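# Move shorts from hanger into basket, rehang hanger

## Task

Remove the shorts from their hanger and lower them into the basket rather than letting them fall in from above the rim; a drop of the whole garment, or of a third or more of it, can mean failure even if a gripper still holds some of it. Every part of the shorts must end up inside the basket, and fabric hanging out over the rim counts against you. Put the hanger back on the rail. At the end, any other hangers must still be on the rail and the rack must be standing upright.

## Robot and tools

Robot: two 6-joint arms, left_arm and right_arm, each with a parallel two-finger gripper. A camera stand sits behind them. Calibrated bases in the scene frame: left_arm at (-0.007, +0.364, +0.036) m, quat_wxyz (+1.000, 0, 0, +0.019); right_arm at (-0.044, -0.328, +0.045) m, quat_wxyz (+1.000, 0, 0, 0).

Scene frame: origin at table-top height, halfway between the nominal arm bases. +x points out over the table, +z up, and left_arm is on the +y side (arm names do not match image sides). Reported end_effector_position (m) and end_effector_quat_wxyz are in this frame and may be off by a few centimetres, more at long reach. That position is the point between the finger pads, roughly 1 cm short of the tips. Fingers point along the gripper's +z and close along its y.

Row format (shared by every tool): one flat list of 14 numbers covering both arms, even if only one moves. First left_arm: waist, shoulder, elbow, wrist pitch, wrist yaw, wrist roll, opening; then the same seven for right_arm. Joint values are absolute target angles in radians, in the same terms as the Joint positions line, not offsets. Stated ranges: waist -2.618 to 3.054, shoulder 0.000 to 3.142, elbow 0.000 to 3.142, wrist pitch -1.571 to 1.571, wrist yaw -1.571 to 1.571, wrist roll -2.094 to 2.094. Real ends may differ by up to 0.059 rad; a target beyond an end by more than 0.059 rad, and farther out than the joint now is, gets the call refused; otherwise it is clipped, and the result may say "joint sent to its limit". Opening is absolute on [-1, 1]: +1 fully open, -1 closed; between those it maps to grip_measured. A 0 is a real command, so to keep a gripper unchanged resend its current Tool commands value.

execute_actions(actions, cameras): actions is a list of up to 15 actions; each action is a table of up to 15 rows, one per 1/30 s control step; a short table repeats its last row to fill 15 steps. Each joint target is held within a lead of its measured angle (0.339 rad for waist, shoulder, elbow; 2.2 for the wrist joints), and if a row would move a gripper over 200 mm from where it is, that arm's targets are scaled back. Far targets therefore need several actions. An empty actions list returns full state plus all camera images.

move(target, speed, blend, opening_speed, grip_force, blocking, cameras): target is one 14-number row or a list of up to 15 rows (absolute joint angles and openings), all sharing a 10 s budget. Joints move together, so grippers travel along curves, and there is no avoidance of objects or the other arm. speed: rad/s of the joint with farthest to go, 0.01 to 12.57, default 0.5; one value or one per target. blend: rad, corner rounding per target, default 0 (stop at each). opening_speed: opening units per second, at least 0.2; use it to close gently on cloth. grip_force: newtons per finger pad, 10 to 50, one value or one per arm; it persists, and lower forces close slower. blocking=false returns after about 0.5 s while the move keeps running; a new move then replaces it. The result adds a "move:" line: done, off_target (resting more than 0.035 rad from target), moving, held, or fault, and limits=held if steps were withheld. Neither done nor off_target tells you about contact.

wait(seconds 0 to 10, cameras): lets the scene run holding the last command; returns early if a running move ends. stop(cameras): brakes a running move, which needs some distance. zoom_image(camera, region): region [x0, y0, x1, y1] in pixels of that camera's latest image, at most 504 by 504; cameras are cam_high, cam_low, cam_left_wrist, cam_right_wrist, all 672x504. finished_scene(scene): ends the current scene for good; pass its number. The goal must hold with the robot idle.

Result lines: Joint positions and Joint velocities per arm (rad, rad/s, plus pad gap in m, 0.094 when fully open); "within noise" means still. Joint targets shows what joints are being driven to now; resend it to hold still. Tool commands gives current gripper commands. grip_measured can read about 2.5 mm wide when empty. Joint torques include gravity, have per-unit offsets, and joints 1 to 3 wrap at ±28 N m. "joint command not followed" means the clearance check altered some steps. Step readings list joint angles at some steps for execute_actions calls only. MOTOR HOT appears at 75 °C; at 90 °C the arm folds and stays idle; at 100 °C it goes limp. Avoid long loaded holds or pushing toward unreachable poses.

Cautions: do not let the shorts drop into the basket from height; lower them until inside, then open well above grip_measured. Keep every object on the table, do not knock the rack over or other hangers off the rail, and do not hit fixed or heavy items hard. Keep the arms from touching each other and never close one gripper on the other's fingers. Prefer slow, smooth moves near contact; a target far past a contact presses harder. Loose objects may occasionally be nudged by outside pushes.

Each tool is called after "Request:" as name(argument=value, ...) on one line, values as JSON.

## Session

Request:
execute_actions(actions=[])

Request:
zoom_image(camera="cam_high", region=[170, 10, 400, 240])

Request:
zoom_image(camera="cam_low", region=[130, 70, 400, 340])

Scene clock: 0.00 s.
left_arm: end_effector_position=(+0.1695, +0.3717, +0.1478) grip_measured=+1.000 end_effector_quat_wxyz=(+0.383, -0.018, +0.924, +0.007) | right_arm: end_effector_position=(+0.1326, -0.3273, +0.1570) grip_measured=+1.000 end_effector_quat_wxyz=(+0.383, +0.000, +0.924, +0.000)
Joint positions: left_arm=[0 0.283 0.438 -0.94 0 0 0.094] | right_arm=[0 0.283 0.438 -0.94 0 0 0.094]
Joint velocities: within noise
Joint torques (N m): no reading
Motor temperatures (°C): left_arm=[26 29 29 30 30 27 28] | right_arm=[30 27 35 30 29 29 29]
Heat: left arm: 30 °C; right arm: 35 °C.
Joint targets: left_arm=[0.000 0.277 0.444 -0.942 0.000 0.000] | right_arm=[0.000 0.277 0.441 -0.950 0.000 0.000]
Tool commands: left_gripper/opening=+1.0 right_gripper/opening=+1.0

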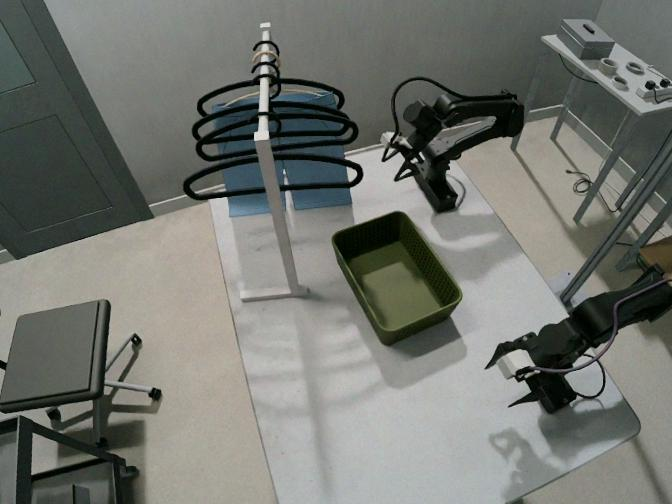

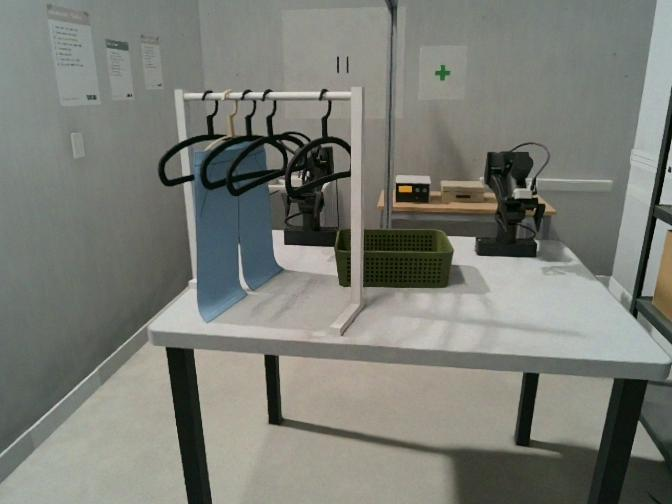

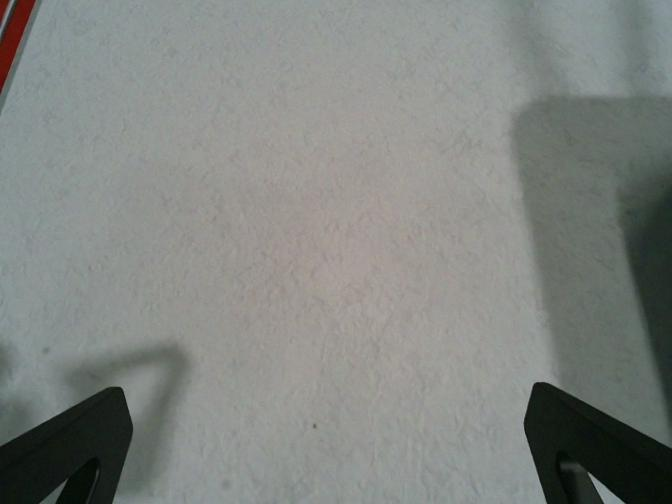

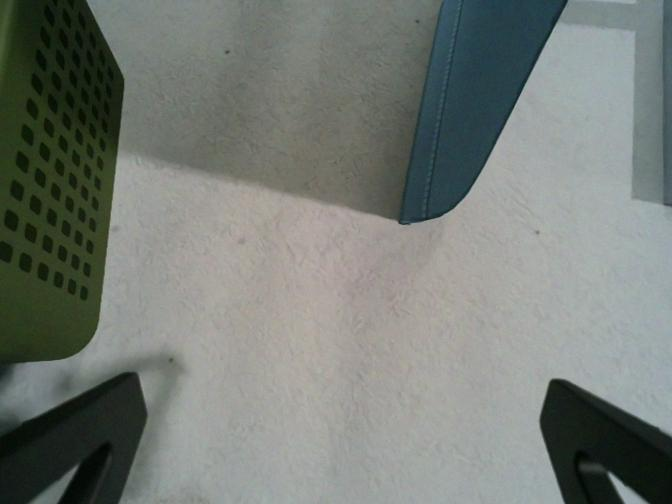

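Scaled by 2.191.

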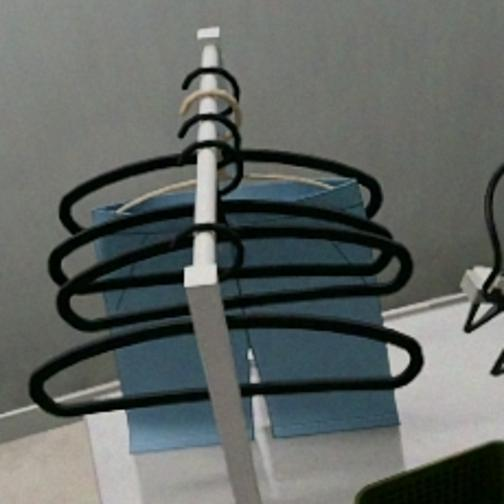

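Scaled by 1.867.

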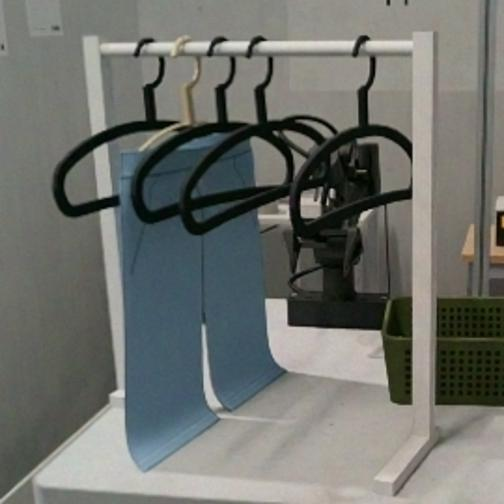

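Request:
move(target=[0,0.283,0.438,-0.94,0,0,1,-0.15,0.537,1.047,-0.51,0,0,0.1], speed=0.7, cameras=["cam_right_wrist","cam_high"])

Scene clock: 1.60 s.
left_arm: end_effector_position=(+0.1695, +0.3717, +0.1478) grip_measured=+1.000 end_effector_quat_wxyz=(+0.383, -0.018, +0.924, +0.007) | right_arm: end_effector_position=(+0.1817, -0.3598, +0.4658) grip_measured=+0.102 end_effector_quat_wxyz=(+0.703, +0.051, +0.708, -0.050)
Joint positions: left_arm=[0 0.283 0.438 -0.94 0 0 0.094] | right_arm=[-0.143 0.528 1.035 -0.514 0 0 0.052]
Joint velocities: left_arm=[within noise] | right_arm=[-0.012 0.007 -0.007 -0.168 -0.037 -0.007 0]
Joint torques (N m): left_arm=[-0.05 2.77 5.31 1.48 -0.02 0.02] | right_arm=[-0.57 3.67 5.75 2.41 0.02 -0.03]
Heat: left arm: 30 °C; right arm: 36 °C.
Joint targets: left_arm=[0.000 0.283 0.438 -0.940 0.000 0.000] | right_arm=[-0.150 0.537 1.047 -0.510 0.000 0.000]
move: done
Images, in order (width x height): cam_high 672x504, cam_right_wrist 672x504.

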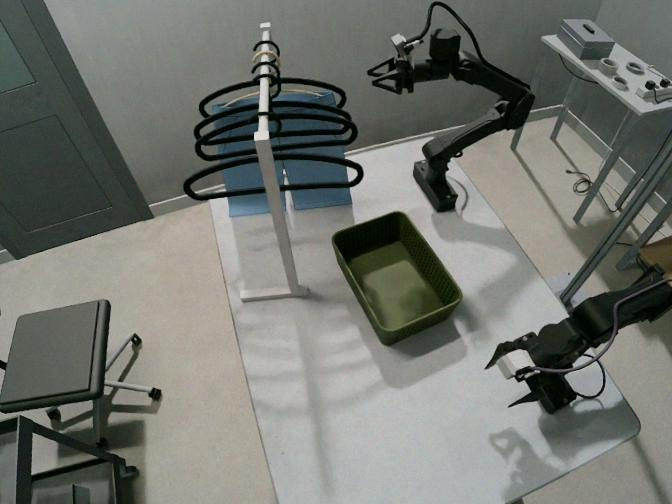

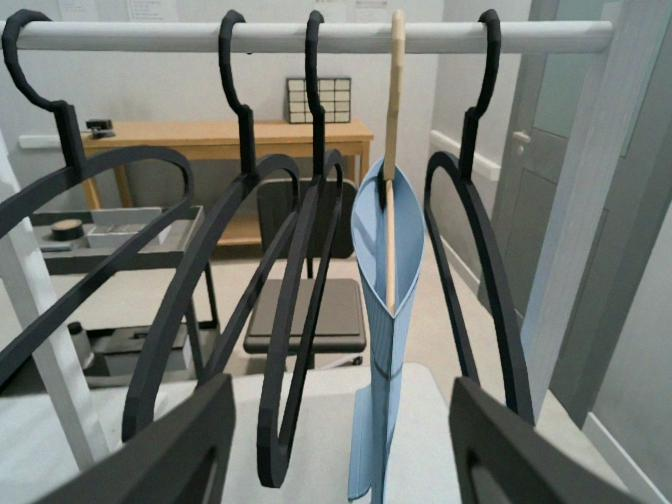

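Request:
move(target=[0,0.283,0.438,-0.94,0,0,1,-0.235,1.027,1.45,-0.602,0.03,0,0.1], speed=0.6, cameras=["cam_right_wrist","cam_high","cam_low"])

Request:
zoom_image(camera="cam_low", region=[170, 75, 290, 165])

Scene clock: 3.63 s.
left_arm: end_effector_position=(+0.1695, +0.3717, +0.1478) grip_measured=+1.000 end_effector_quat_wxyz=(+0.383, -0.018, +0.924, +0.007) | right_arm: end_effector_position=(+0.2797, -0.4063, +0.4980) grip_measured=+0.102 end_effector_quat_wxyz=(+0.640, +0.094, +0.758, -0.081)
Joint positions: left_arm=[0 0.283 0.438 -0.94 0 0 0.094] | right_arm=[-0.228 1.027 1.427 -0.569 0.021 0 0.052]
Joint torques (N m): left_arm=[-0.05 2.78 5.3 1.49 -0.02 0.02] | right_arm=[-0.64 -0.83 6.75 2.05 0.09 -0.03]
Heat: left arm: 30 °C; right arm: 36 °C.
Joint targets: left_arm=[0.000 0.283 0.438 -0.940 0.000 0.000] | right_arm=[-0.235 1.027 1.450 -0.602 0.030 0.000]
move: done
Images, in order (width x height): cam_high 672x504, cam_low 672x504, cam_right_wrist 672x504.

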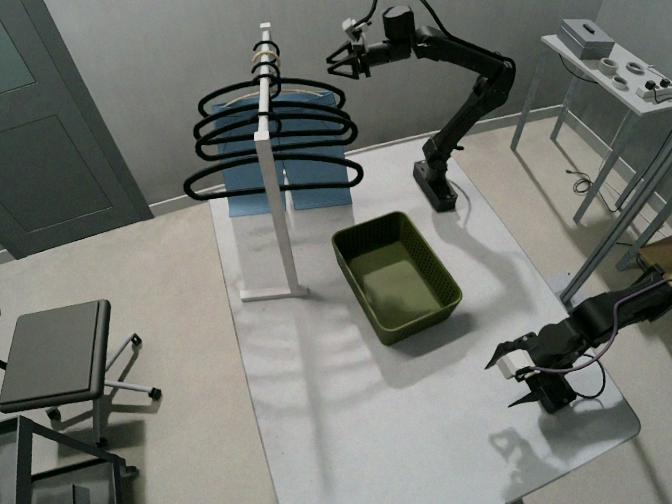

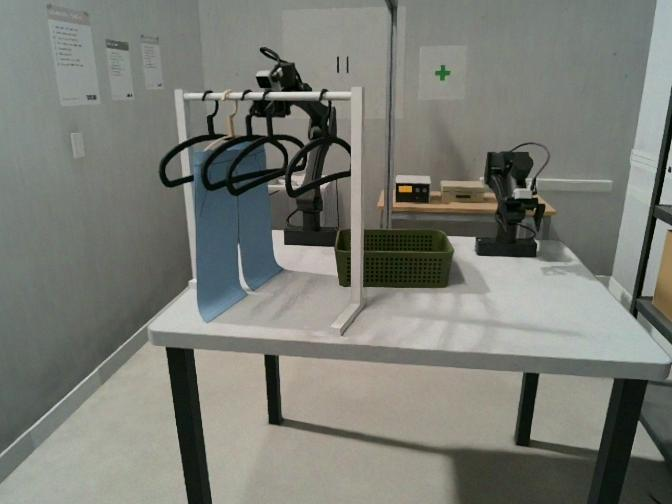

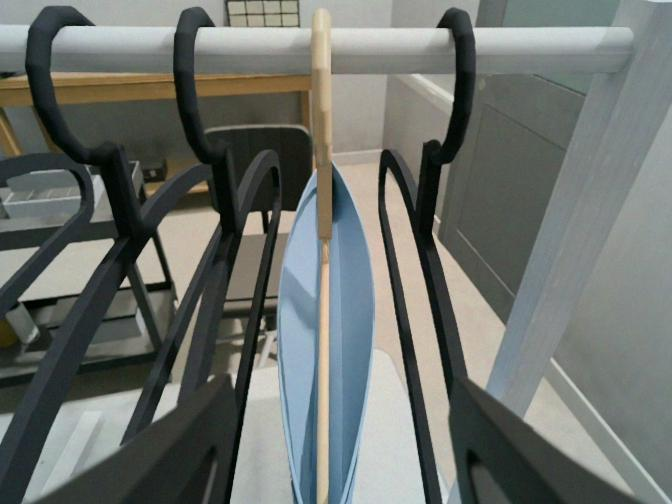

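Scaled by 4.200.

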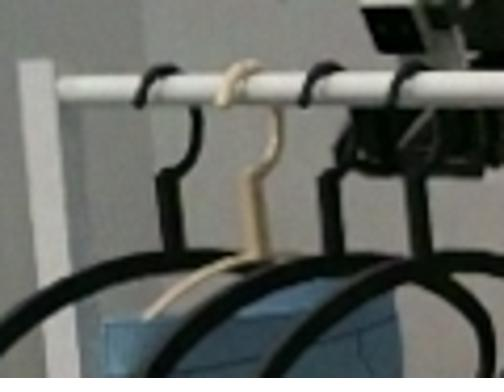

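Request:
move(target=[0,0.283,0.438,-0.94,0,0,1,-0.2,1.36,1.573,-0.383,0.03,0,-0.1], speed=0.3, cameras=["cam_right_wrist","cam_high","cam_low"])

Request:
zoom_image(camera="cam_low", region=[170, 75, 290, 165])

Scene clock: 5.87 s.
left_arm: end_effector_position=(+0.1695, +0.3717, +0.1478) grip_measured=+1.000 end_effector_quat_wxyz=(+0.383, -0.018, +0.924, +0.007) | right_arm: end_effector_position=(+0.3829, -0.4207, +0.4808) grip_measured=-0.098 end_effector_quat_wxyz=(+0.633, +0.086, +0.766, -0.074)
Joint positions: left_arm=[0 0.283 0.438 -0.94 0 0 0.094] | right_arm=[-0.207 1.35 1.549 -0.389 0.021 0 0.042]
Joint torques (N m): left_arm=[-0.05 2.77 5.3 1.49 -0.01 0.02] | right_arm=[0.55 -3.79 7.57 2.44 0.1 -0.01]
Heat: left arm: 30 °C; right arm: 37 °C.
Joint targets: left_arm=[0.000 0.283 0.438 -0.940 0.000 0.000] | right_arm=[-0.200 1.360 1.573 -0.383 0.030 0.000]
move: done
Images, in order (width x height): cam_high 672x504, cam_low 672x504, cam_right_wrist 672x504.

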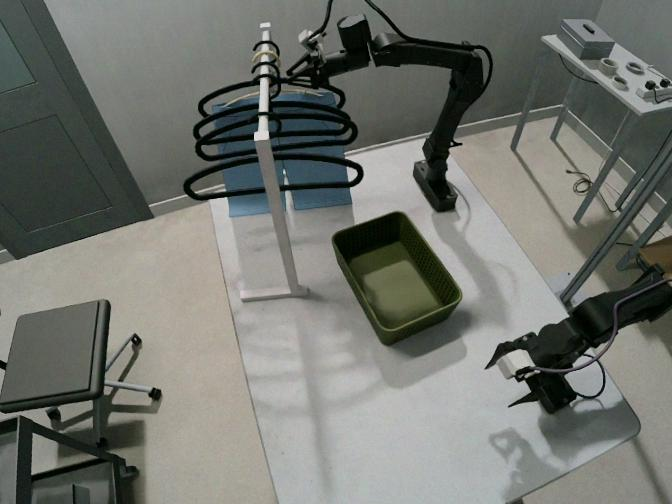

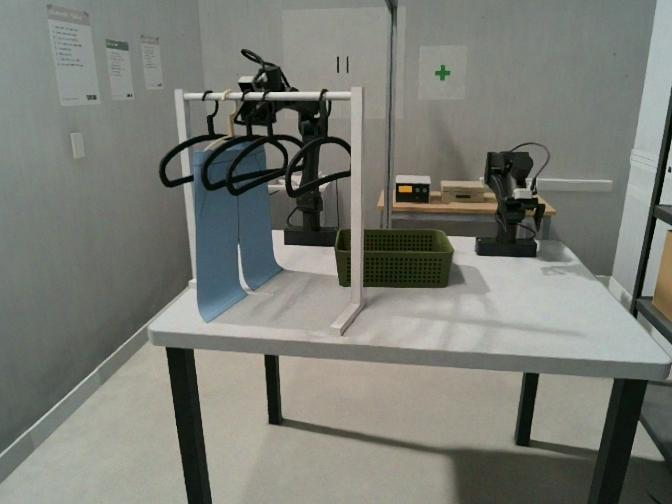

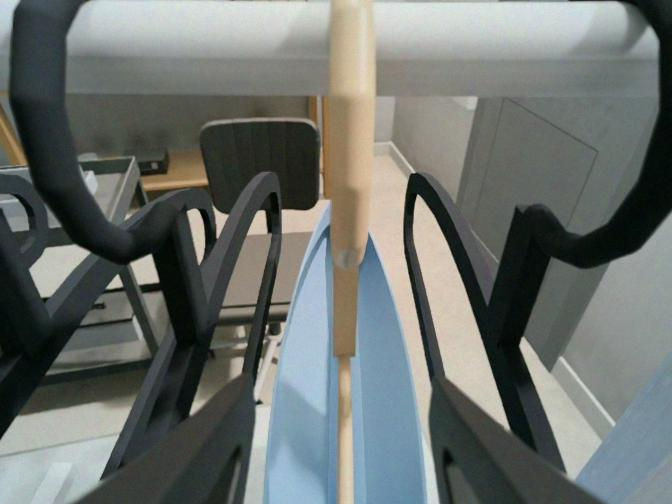

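Scaled by 4.200.

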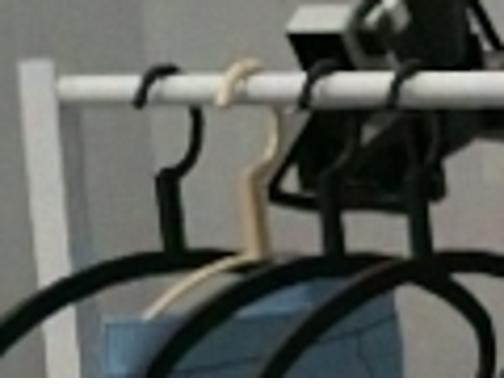

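Request:
move(target=[0,0.283,0.438,-0.94,0,0,1,-0.2,1.526,1.653,-0.30,0.03,0,-0.1], speed=0.2, cameras=["cam_right_wrist","cam_low"])

Request:
zoom_image(camera="cam_low", region=[170, 75, 290, 165])

Scene clock: 7.60 s.
left_arm: end_effector_position=(+0.1695, +0.3717, +0.1478) grip_measured=+1.000 end_effector_quat_wxyz=(+0.383, -0.018, +0.924, +0.007) | right_arm: end_effector_position=(+0.4311, -0.4308, +0.4685) grip_measured=-0.098 end_effector_quat_wxyz=(+0.633, +0.086, +0.766, -0.074)
Joint positions: left_arm=[0 0.283 0.438 -0.94 0 0 0.094] | right_arm=[-0.207 1.508 1.627 -0.306 0.021 0 0.042]
Joint torques (N m): left_arm=[-0.05 2.77 5.3 1.48 -0.02 0.02] | right_arm=[0.32 -5.03 7.77 2.5 0.1 -0.03]
Heat: left arm: 31 °C; right arm: 37 °C.
Joint targets: left_arm=[0.000 0.283 0.438 -0.940 0.000 0.000] | right_arm=[-0.200 1.526 1.653 -0.300 0.030 0.000]
move: done
Images, in order (width x height): cam_low 672x504, cam_right_wrist 672x504.

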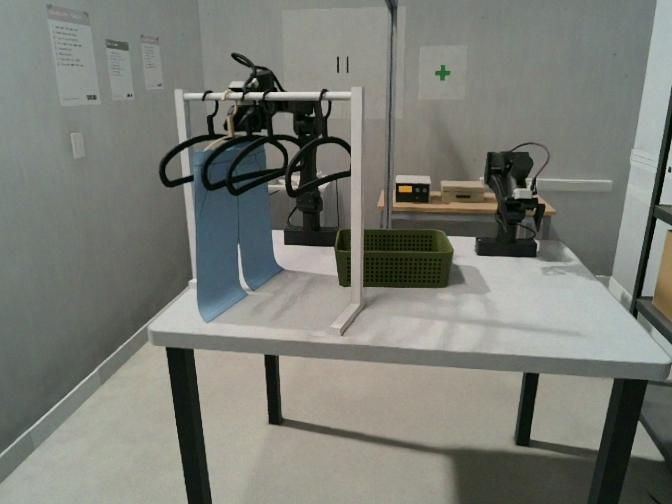

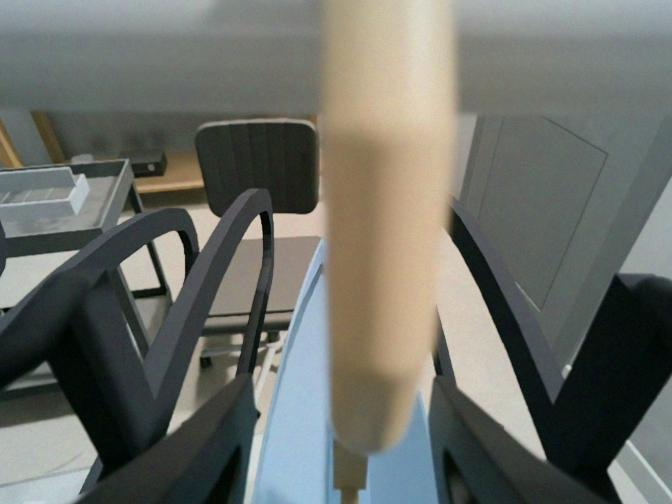

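Scaled by 4.200.

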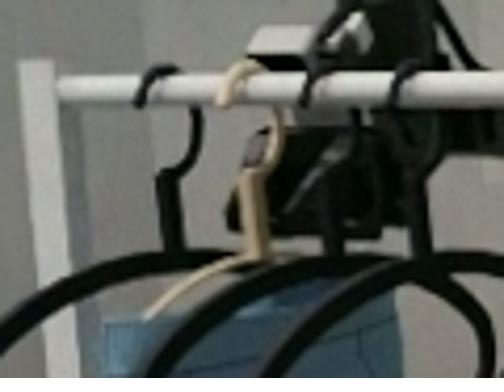

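Request:
move(target=[0,0.283,0.438,-0.94,0,0,1,-0.21,1.526,1.653,-0.30,0.03,0,-1], opening_speed=0.7, cameras=["cam_right_wrist","cam_low"])

Request:
zoom_image(camera="cam_low", region=[170, 75, 290, 165])

Scene clock: 9.23 s.
left_arm: end_effector_position=(+0.1695, +0.3717, +0.1478) grip_measured=+1.000 end_effector_quat_wxyz=(+0.383, -0.018, +0.924, +0.007) | right_arm: end_effector_position=(+0.4310, -0.4315, +0.4687) grip_measured=-0.831 end_effector_quat_wxyz=(+0.633, +0.088, +0.765, -0.075)
Joint positions: left_arm=[0 0.283 0.438 -0.94 0 0 0.094] | right_arm=[-0.207 1.508 1.627 -0.306 0.025 0 0.008]
Joint torques (N m): left_arm=[-0.03 2.77 5.29 1.49 -0.01 0.02] | right_arm=[-0.32 -4.77 7.94 2.47 0.05 -0.04]
Heat: left arm: 31 °C; right arm: 38 °C.
Joint targets: left_arm=[0.000 0.283 0.438 -0.940 0.000 0.000] | right_arm=[-0.210 1.526 1.653 -0.300 0.030 0.000]
move: done
Images, in order (width x height): cam_low 672x504, cam_right_wrist 672x504.

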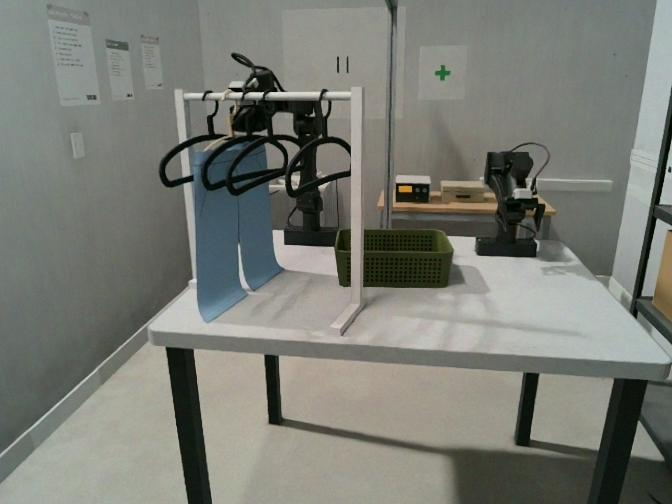

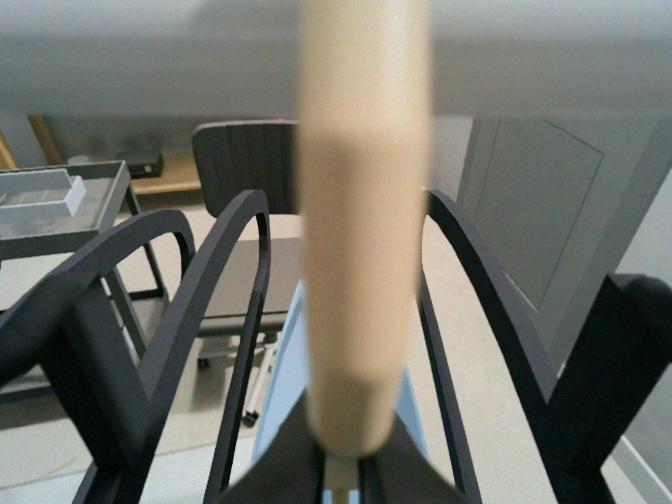

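Scaled by 4.200.

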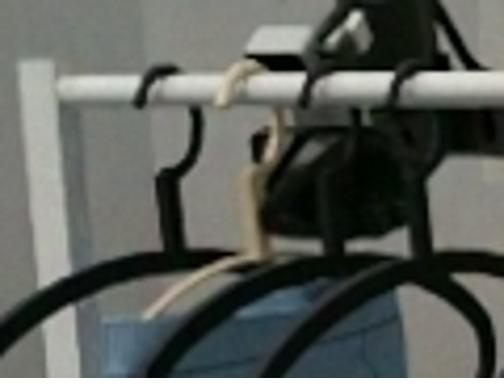

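Request:
move(target=[0,0.283,0.438,-0.94,0,0,1,-0.21,1.59,1.90,-0.42,0.03,0,-1], speed=0.25, cameras=["cam_high","cam_low"])

Request:
zoom_image(camera="cam_low", region=[170, 65, 290, 155])

Request:
zoom_image(camera="cam_high", region=[220, 10, 370, 125])

Scene clock: 10.93 s.
left_arm: end_effector_position=(+0.1695, +0.3717, +0.1478) grip_measured=+1.000 end_effector_quat_wxyz=(+0.383, -0.018, +0.924, +0.007) | right_arm: end_effector_position=(+0.4334, -0.4320, +0.5049) grip_measured=-0.831 end_effector_quat_wxyz=(+0.633, +0.088, +0.765, -0.075)
Joint positions: left_arm=[0 0.283 0.438 -0.94 0 0 0.094] | right_arm=[-0.207 1.581 1.856 -0.463 0.025 0 0.008]
Joint torques (N m): left_arm=[-0.03 2.77 5.31 1.49 -0.02 0.02] | right_arm=[-0.4 -5.85 8.83 2.96 0.06 0]
Heat: left arm: 31 °C; right arm: 38 °C.
Joint targets: left_arm=[0.000 0.283 0.438 -0.940 0.000 0.000] | right_arm=[-0.210 1.590 1.900 -0.420 0.030 0.000]
move: off_target (right_arm); right_arm: the elbow is farthest, 0.044 rad from its target
Images, in order (width x height): cam_high 672x504, cam_low 672x504.

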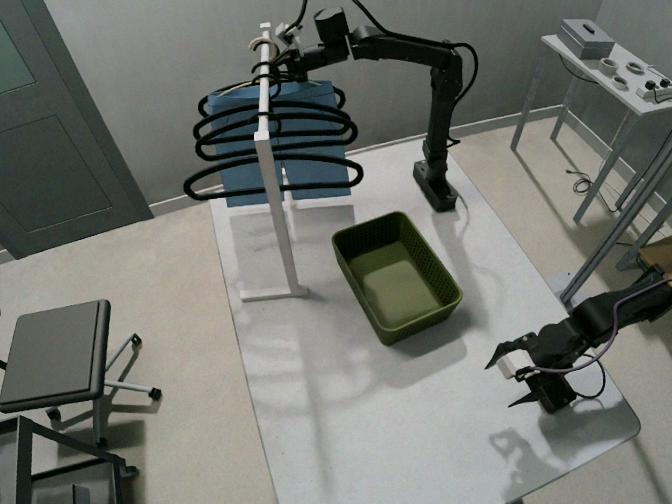

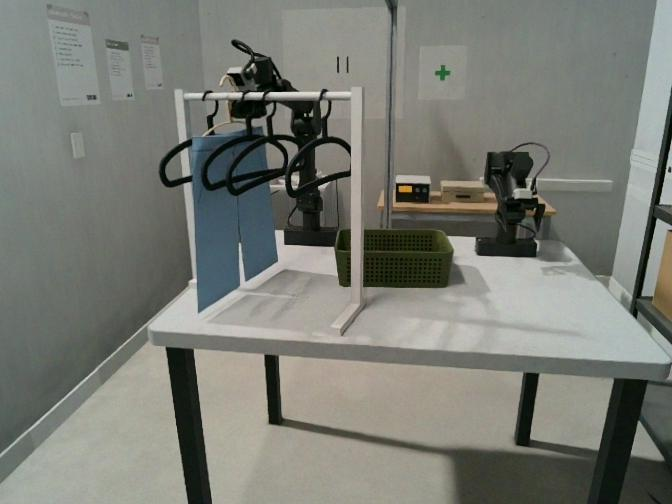

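Scaled by 4.200.

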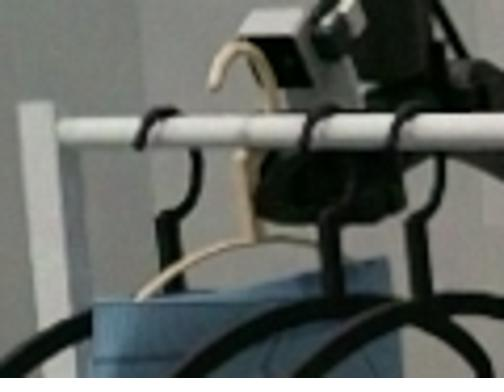

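Scaled by 3.360.

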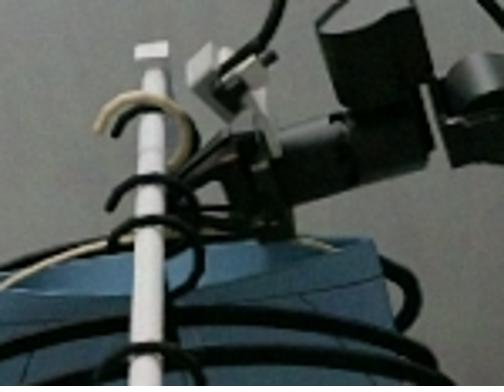

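Request:
move(target=[[0,0.283,0.438,-0.94,0,0,1,-0.215,1.21,1.69,-0.68,0.02,0,-1],[0,0.283,0.438,-0.94,0,0,1,-0.225,0.71,1.075,-0.91,0.0,0,-1],[0,0.283,0.438,-0.94,0,0,1,-0.225,0.42,0.92,-0.90,0.0,0,-1]], speed=0.35, blend=[0.05,0.05,0], cameras=["all"])

Request:
zoom_image(camera="cam_high", region=[240, 20, 480, 240])

Scene clock: 15.23 s.
left_arm: end_effector_position=(+0.1695, +0.3717, +0.1478) grip_measured=+1.000 end_effector_quat_wxyz=(+0.383, -0.018, +0.924, +0.007) | right_arm: end_effector_position=(+0.1495, -0.3717, +0.3437) grip_measured=-0.831 end_effector_quat_wxyz=(+0.544, +0.093, +0.832, -0.063)
Joint positions: left_arm=[0 0.283 0.438 -0.94 0 0 0.094] | right_arm=[-0.218 0.438 0.93 -0.904 0.009 0 0.008]
Joint torques (N m): left_arm=[-0.05 2.78 5.3 1.49 -0.02 0.02] | right_arm=[-0.58 1.72 4.01 2.31 -0.08 -0.03]
Heat: left arm: 31 °C; right arm: 38 °C.
Joint targets: left_arm=[0.000 0.283 0.438 -0.940 0.000 0.000] | right_arm=[-0.225 0.420 0.920 -0.900 0.000 0.000]
move: done

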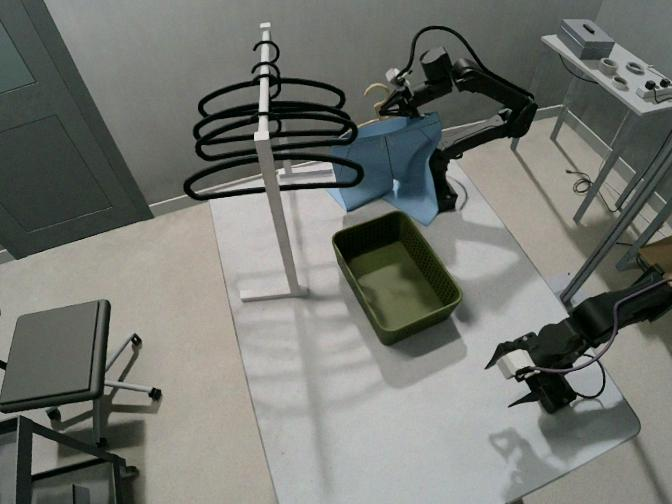

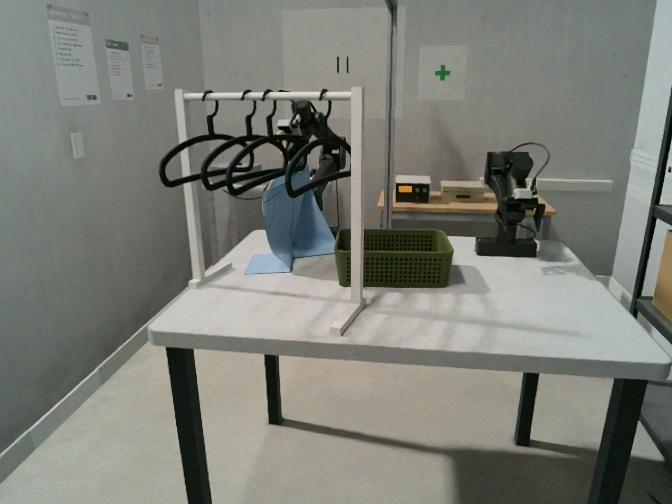

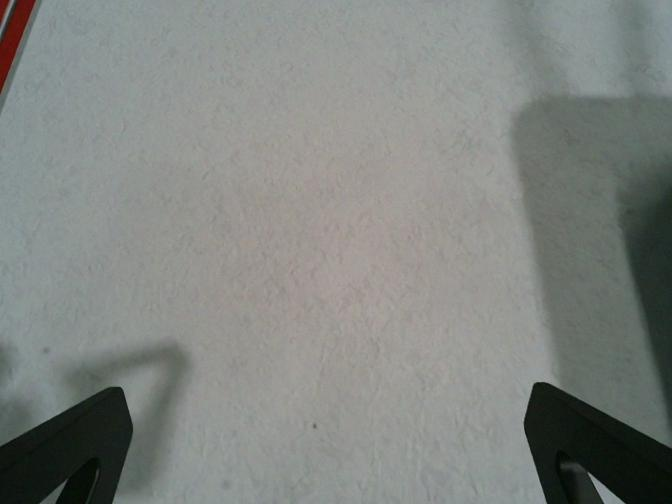

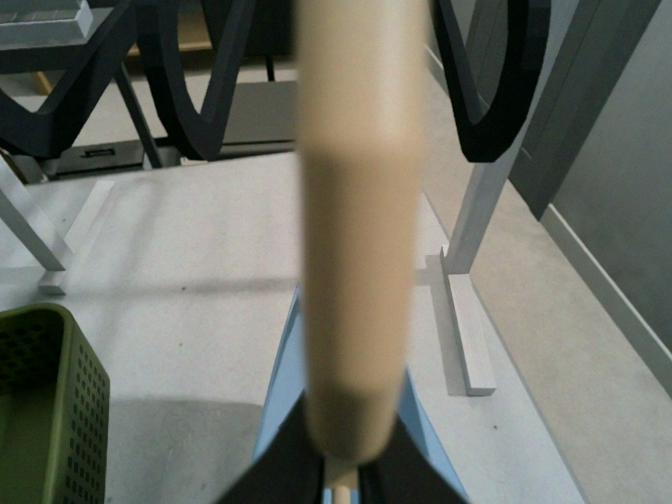

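Scaled by 2.100.

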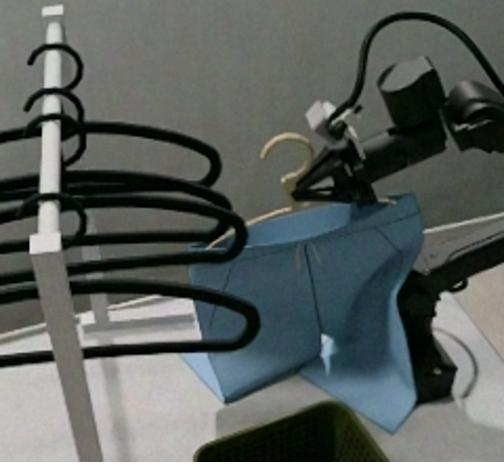

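Request:
move(target=[[0,0.283,0.438,-0.94,0,0,1,0.75,0.42,0.92,-0.90,0,0,-1],[0,0.283,0.438,-0.94,0,0,1,0.82,1.07,1.98,-1.13,0,0,-1]], speed=0.35, blend=[0.05,0], cameras=["all"])

Request:
zoom_image(camera="cam_high", region=[270, 40, 520, 290])

Scene clock: 21.87 s.
left_arm: end_effector_position=(+0.1695, +0.3717, +0.1478) grip_measured=+1.000 end_effector_quat_wxyz=(+0.383, -0.018, +0.924, +0.007) | right_arm: end_effector_position=(+0.1252, -0.1500, +0.5546) grip_measured=-0.832 end_effector_quat_wxyz=(+0.556, -0.313, +0.733, +0.236)
Joint positions: left_arm=[0 0.283 0.438 -0.94 0 0 0.094] | right_arm=[0.813 1.074 1.952 -1.152 0.008 0 0.008]
Joint torques (N m): left_arm=[-0.03 2.78 5.31 1.49 -0.02 0.02] | right_arm=[0.59 0.69 5.49 2.69 -0.1 -0.08]
Motor temperatures (°C): left_arm=[26 29 30 32 30 27 28] | right_arm=[30 27 38 35 29 29 29]
Heat: left arm: 32 °C; right arm: 38 °C.
Joint targets: left_arm=[0.000 0.283 0.438 -0.940 0.000 0.000] | right_arm=[0.820 1.070 1.980 -1.130 0.000 0.000]
move: done

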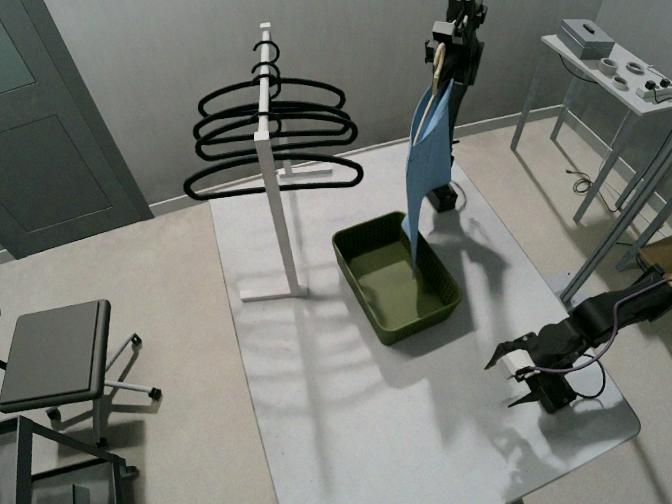

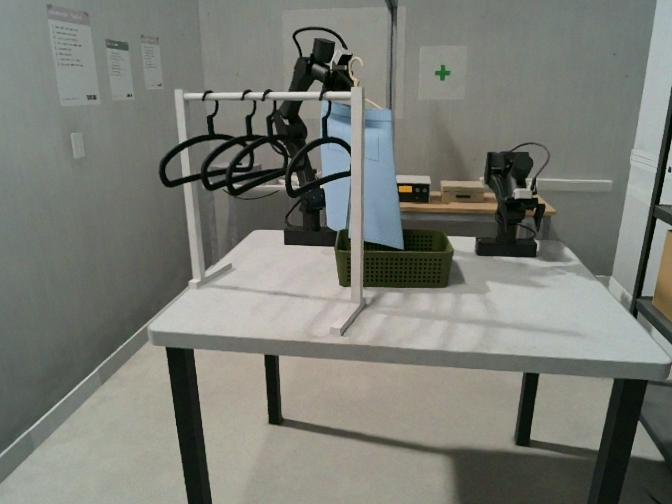

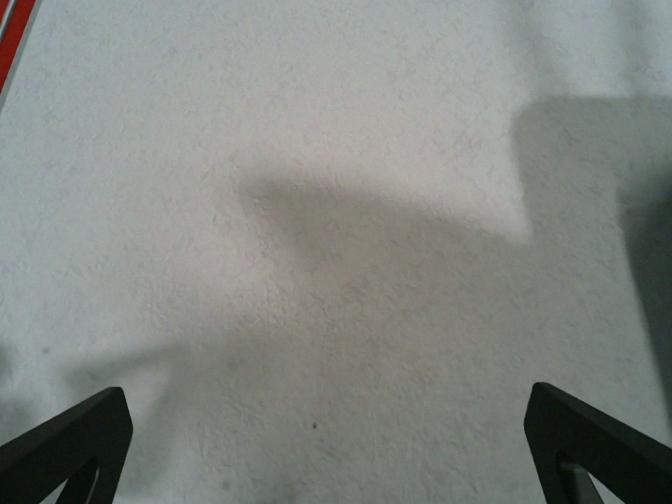

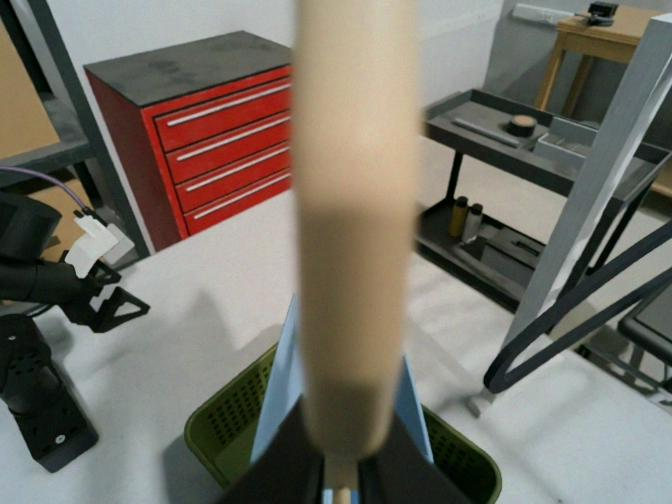

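Scaled by 2.016.

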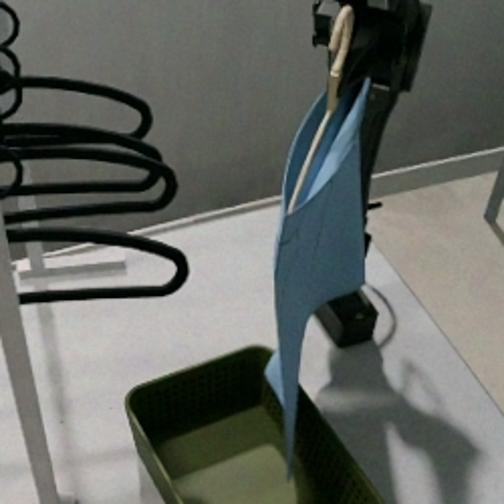

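Request:
move(target=[0,0.283,0.438,-0.94,0,0,1,0.52,1.784,2.36,-0.57,-0.885,0,-1], speed=0.4, cameras=["cam_high","cam_low","cam_right_wrist"])

Request:
zoom_image(camera="cam_high", region=[300, 20, 550, 370])

Request:
zoom_image(camera="cam_low", region=[250, 40, 550, 320])

Scene clock: 25.77 s.
left_arm: end_effector_position=(+0.1695, +0.3717, +0.1478) grip_measured=+1.000 end_effector_quat_wxyz=(+0.383, -0.018, +0.924, +0.007) | right_arm: end_effector_position=(+0.2652, +0.0113, +0.5877) grip_measured=-0.832 end_effector_quat_wxyz=(+0.516, -0.450, +0.566, +0.459)
Joint positions: left_arm=[0 0.283 0.438 -0.94 0 0 0.094] | right_arm=[0.525 1.778 2.328 -0.622 -0.871 0 0.008]
Joint torques (N m): left_arm=[-0.05 2.78 5.3 1.49 -0.02 0.02] | right_arm=[-0.35 -6.65 6.69 2.74 -0.18 -0.05]
Heat: left arm: 32 °C; right arm: 39 °C.
Joint targets: left_arm=[0.000 0.283 0.438 -0.940 0.000 0.000] | right_arm=[0.520 1.784 2.360 -0.570 -0.885 0.000]
move: off_target (right_arm); right_arm: the wrist pitch is farthest, 0.052 rad from its target
Images, in order (width x height): cam_high 672x504, cam_low 672x504, cam_right_wrist 672x504.

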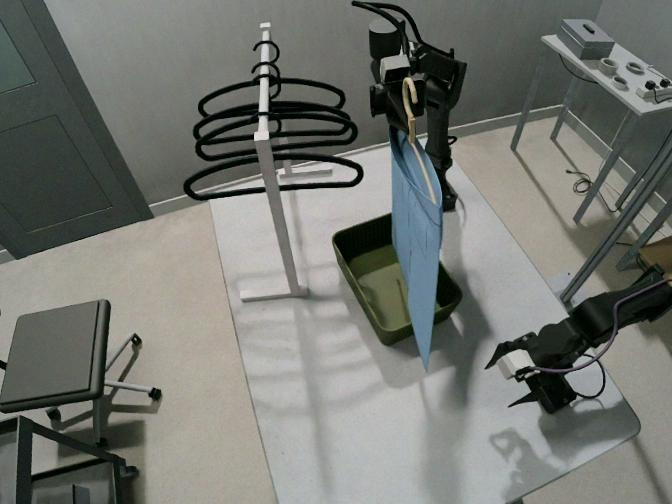

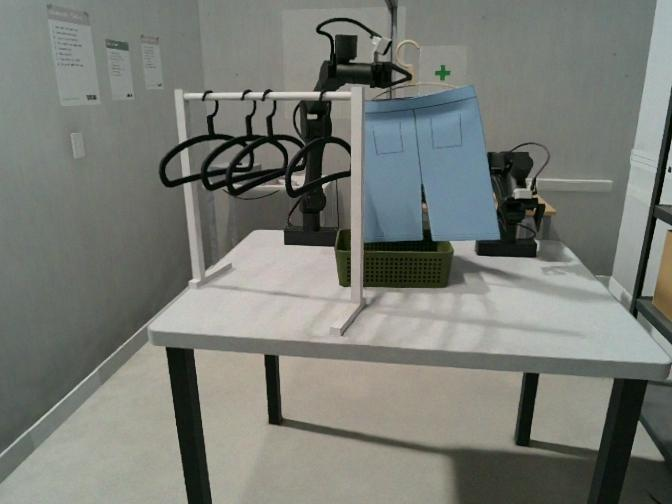

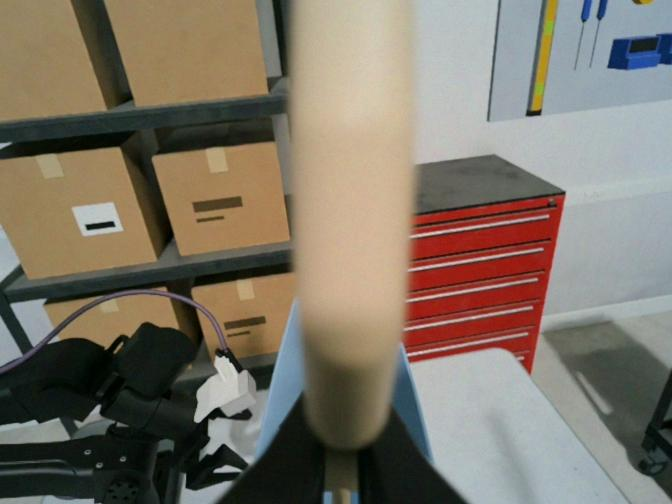

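Scaled by 1.440.

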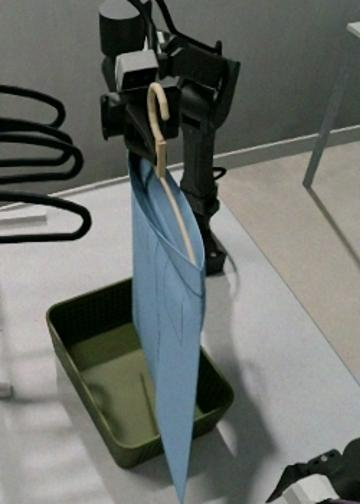

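Scaled by 1.680.

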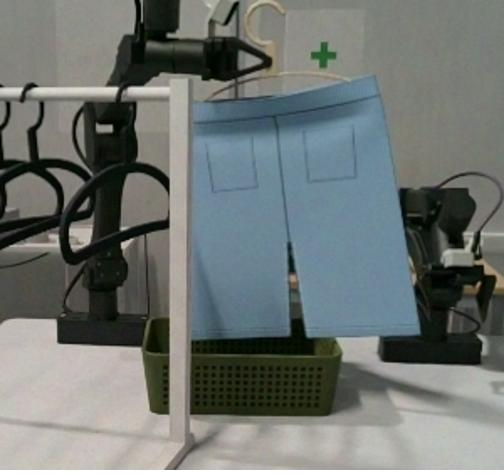

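Request:
move(target=[0,0.283,0.438,-0.94,0,0,1,0.616,1.73,2.40,-0.80,-0.484,0,-1], speed=0.3, cameras=["cam_high","cam_low"])

Request:
zoom_image(camera="cam_high", region=[300, 20, 550, 370])

Request:
zoom_image(camera="cam_low", region=[250, 40, 550, 320])

Scene clock: 28.73 s.
left_arm: end_effector_position=(+0.1695, +0.3717, +0.1478) grip_measured=+1.000 end_effector_quat_wxyz=(+0.383, -0.018, +0.924, +0.007) | right_arm: end_effector_position=(+0.2910, +0.0100, +0.5565) grip_measured=-0.832 end_effector_quat_wxyz=(+0.520, -0.371, +0.679, +0.362)
Joint positions: left_arm=[0 0.283 0.438 -0.94 0 0 0.094] | right_arm=[0.61 1.778 2.367 -0.815 -0.488 0 0.008]
Joint torques (N m): left_arm=[-0.05 2.8 5.3 1.49 -0.01 0.02] | right_arm=[0.49 -11.21 7.02 2.48 -0.04 -0.02]
Heat: left arm: 32 °C; right arm: 39 °C.
Joint targets: left_arm=[0.000 0.283 0.438 -0.940 0.000 0.000] | right_arm=[0.616 1.730 2.400 -0.800 -0.484 0.000]
move: off_target (right_arm); right_arm: the shoulder is farthest, 0.048 rad from its target
Images, in order (width x height): cam_high 672x504, cam_low 672x504.

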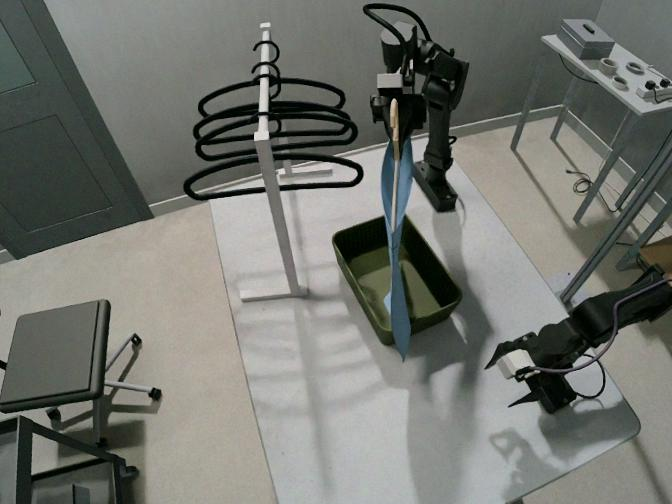

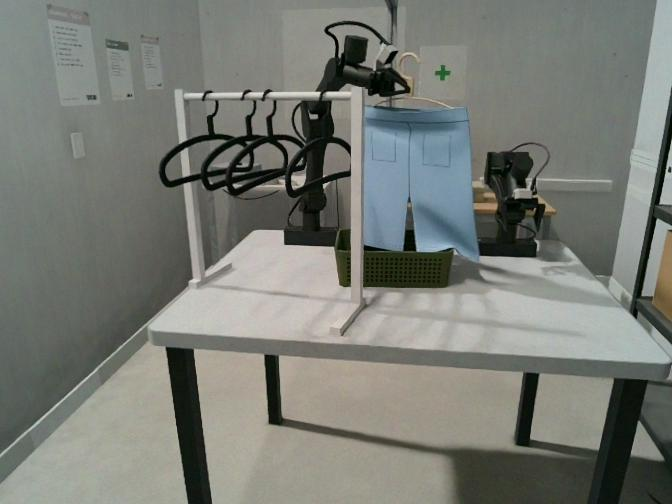

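Scaled by 1.440.

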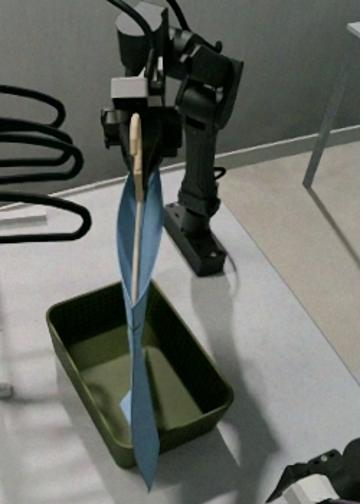

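Scaled by 1.680.

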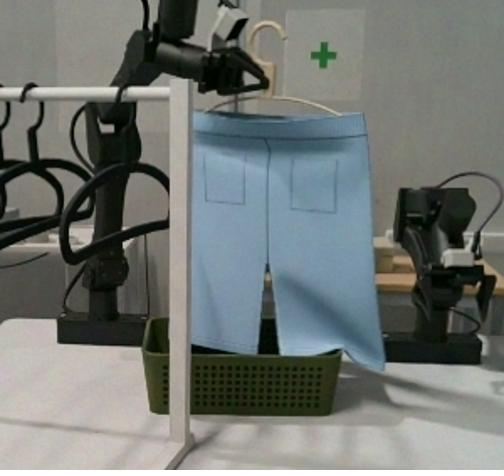

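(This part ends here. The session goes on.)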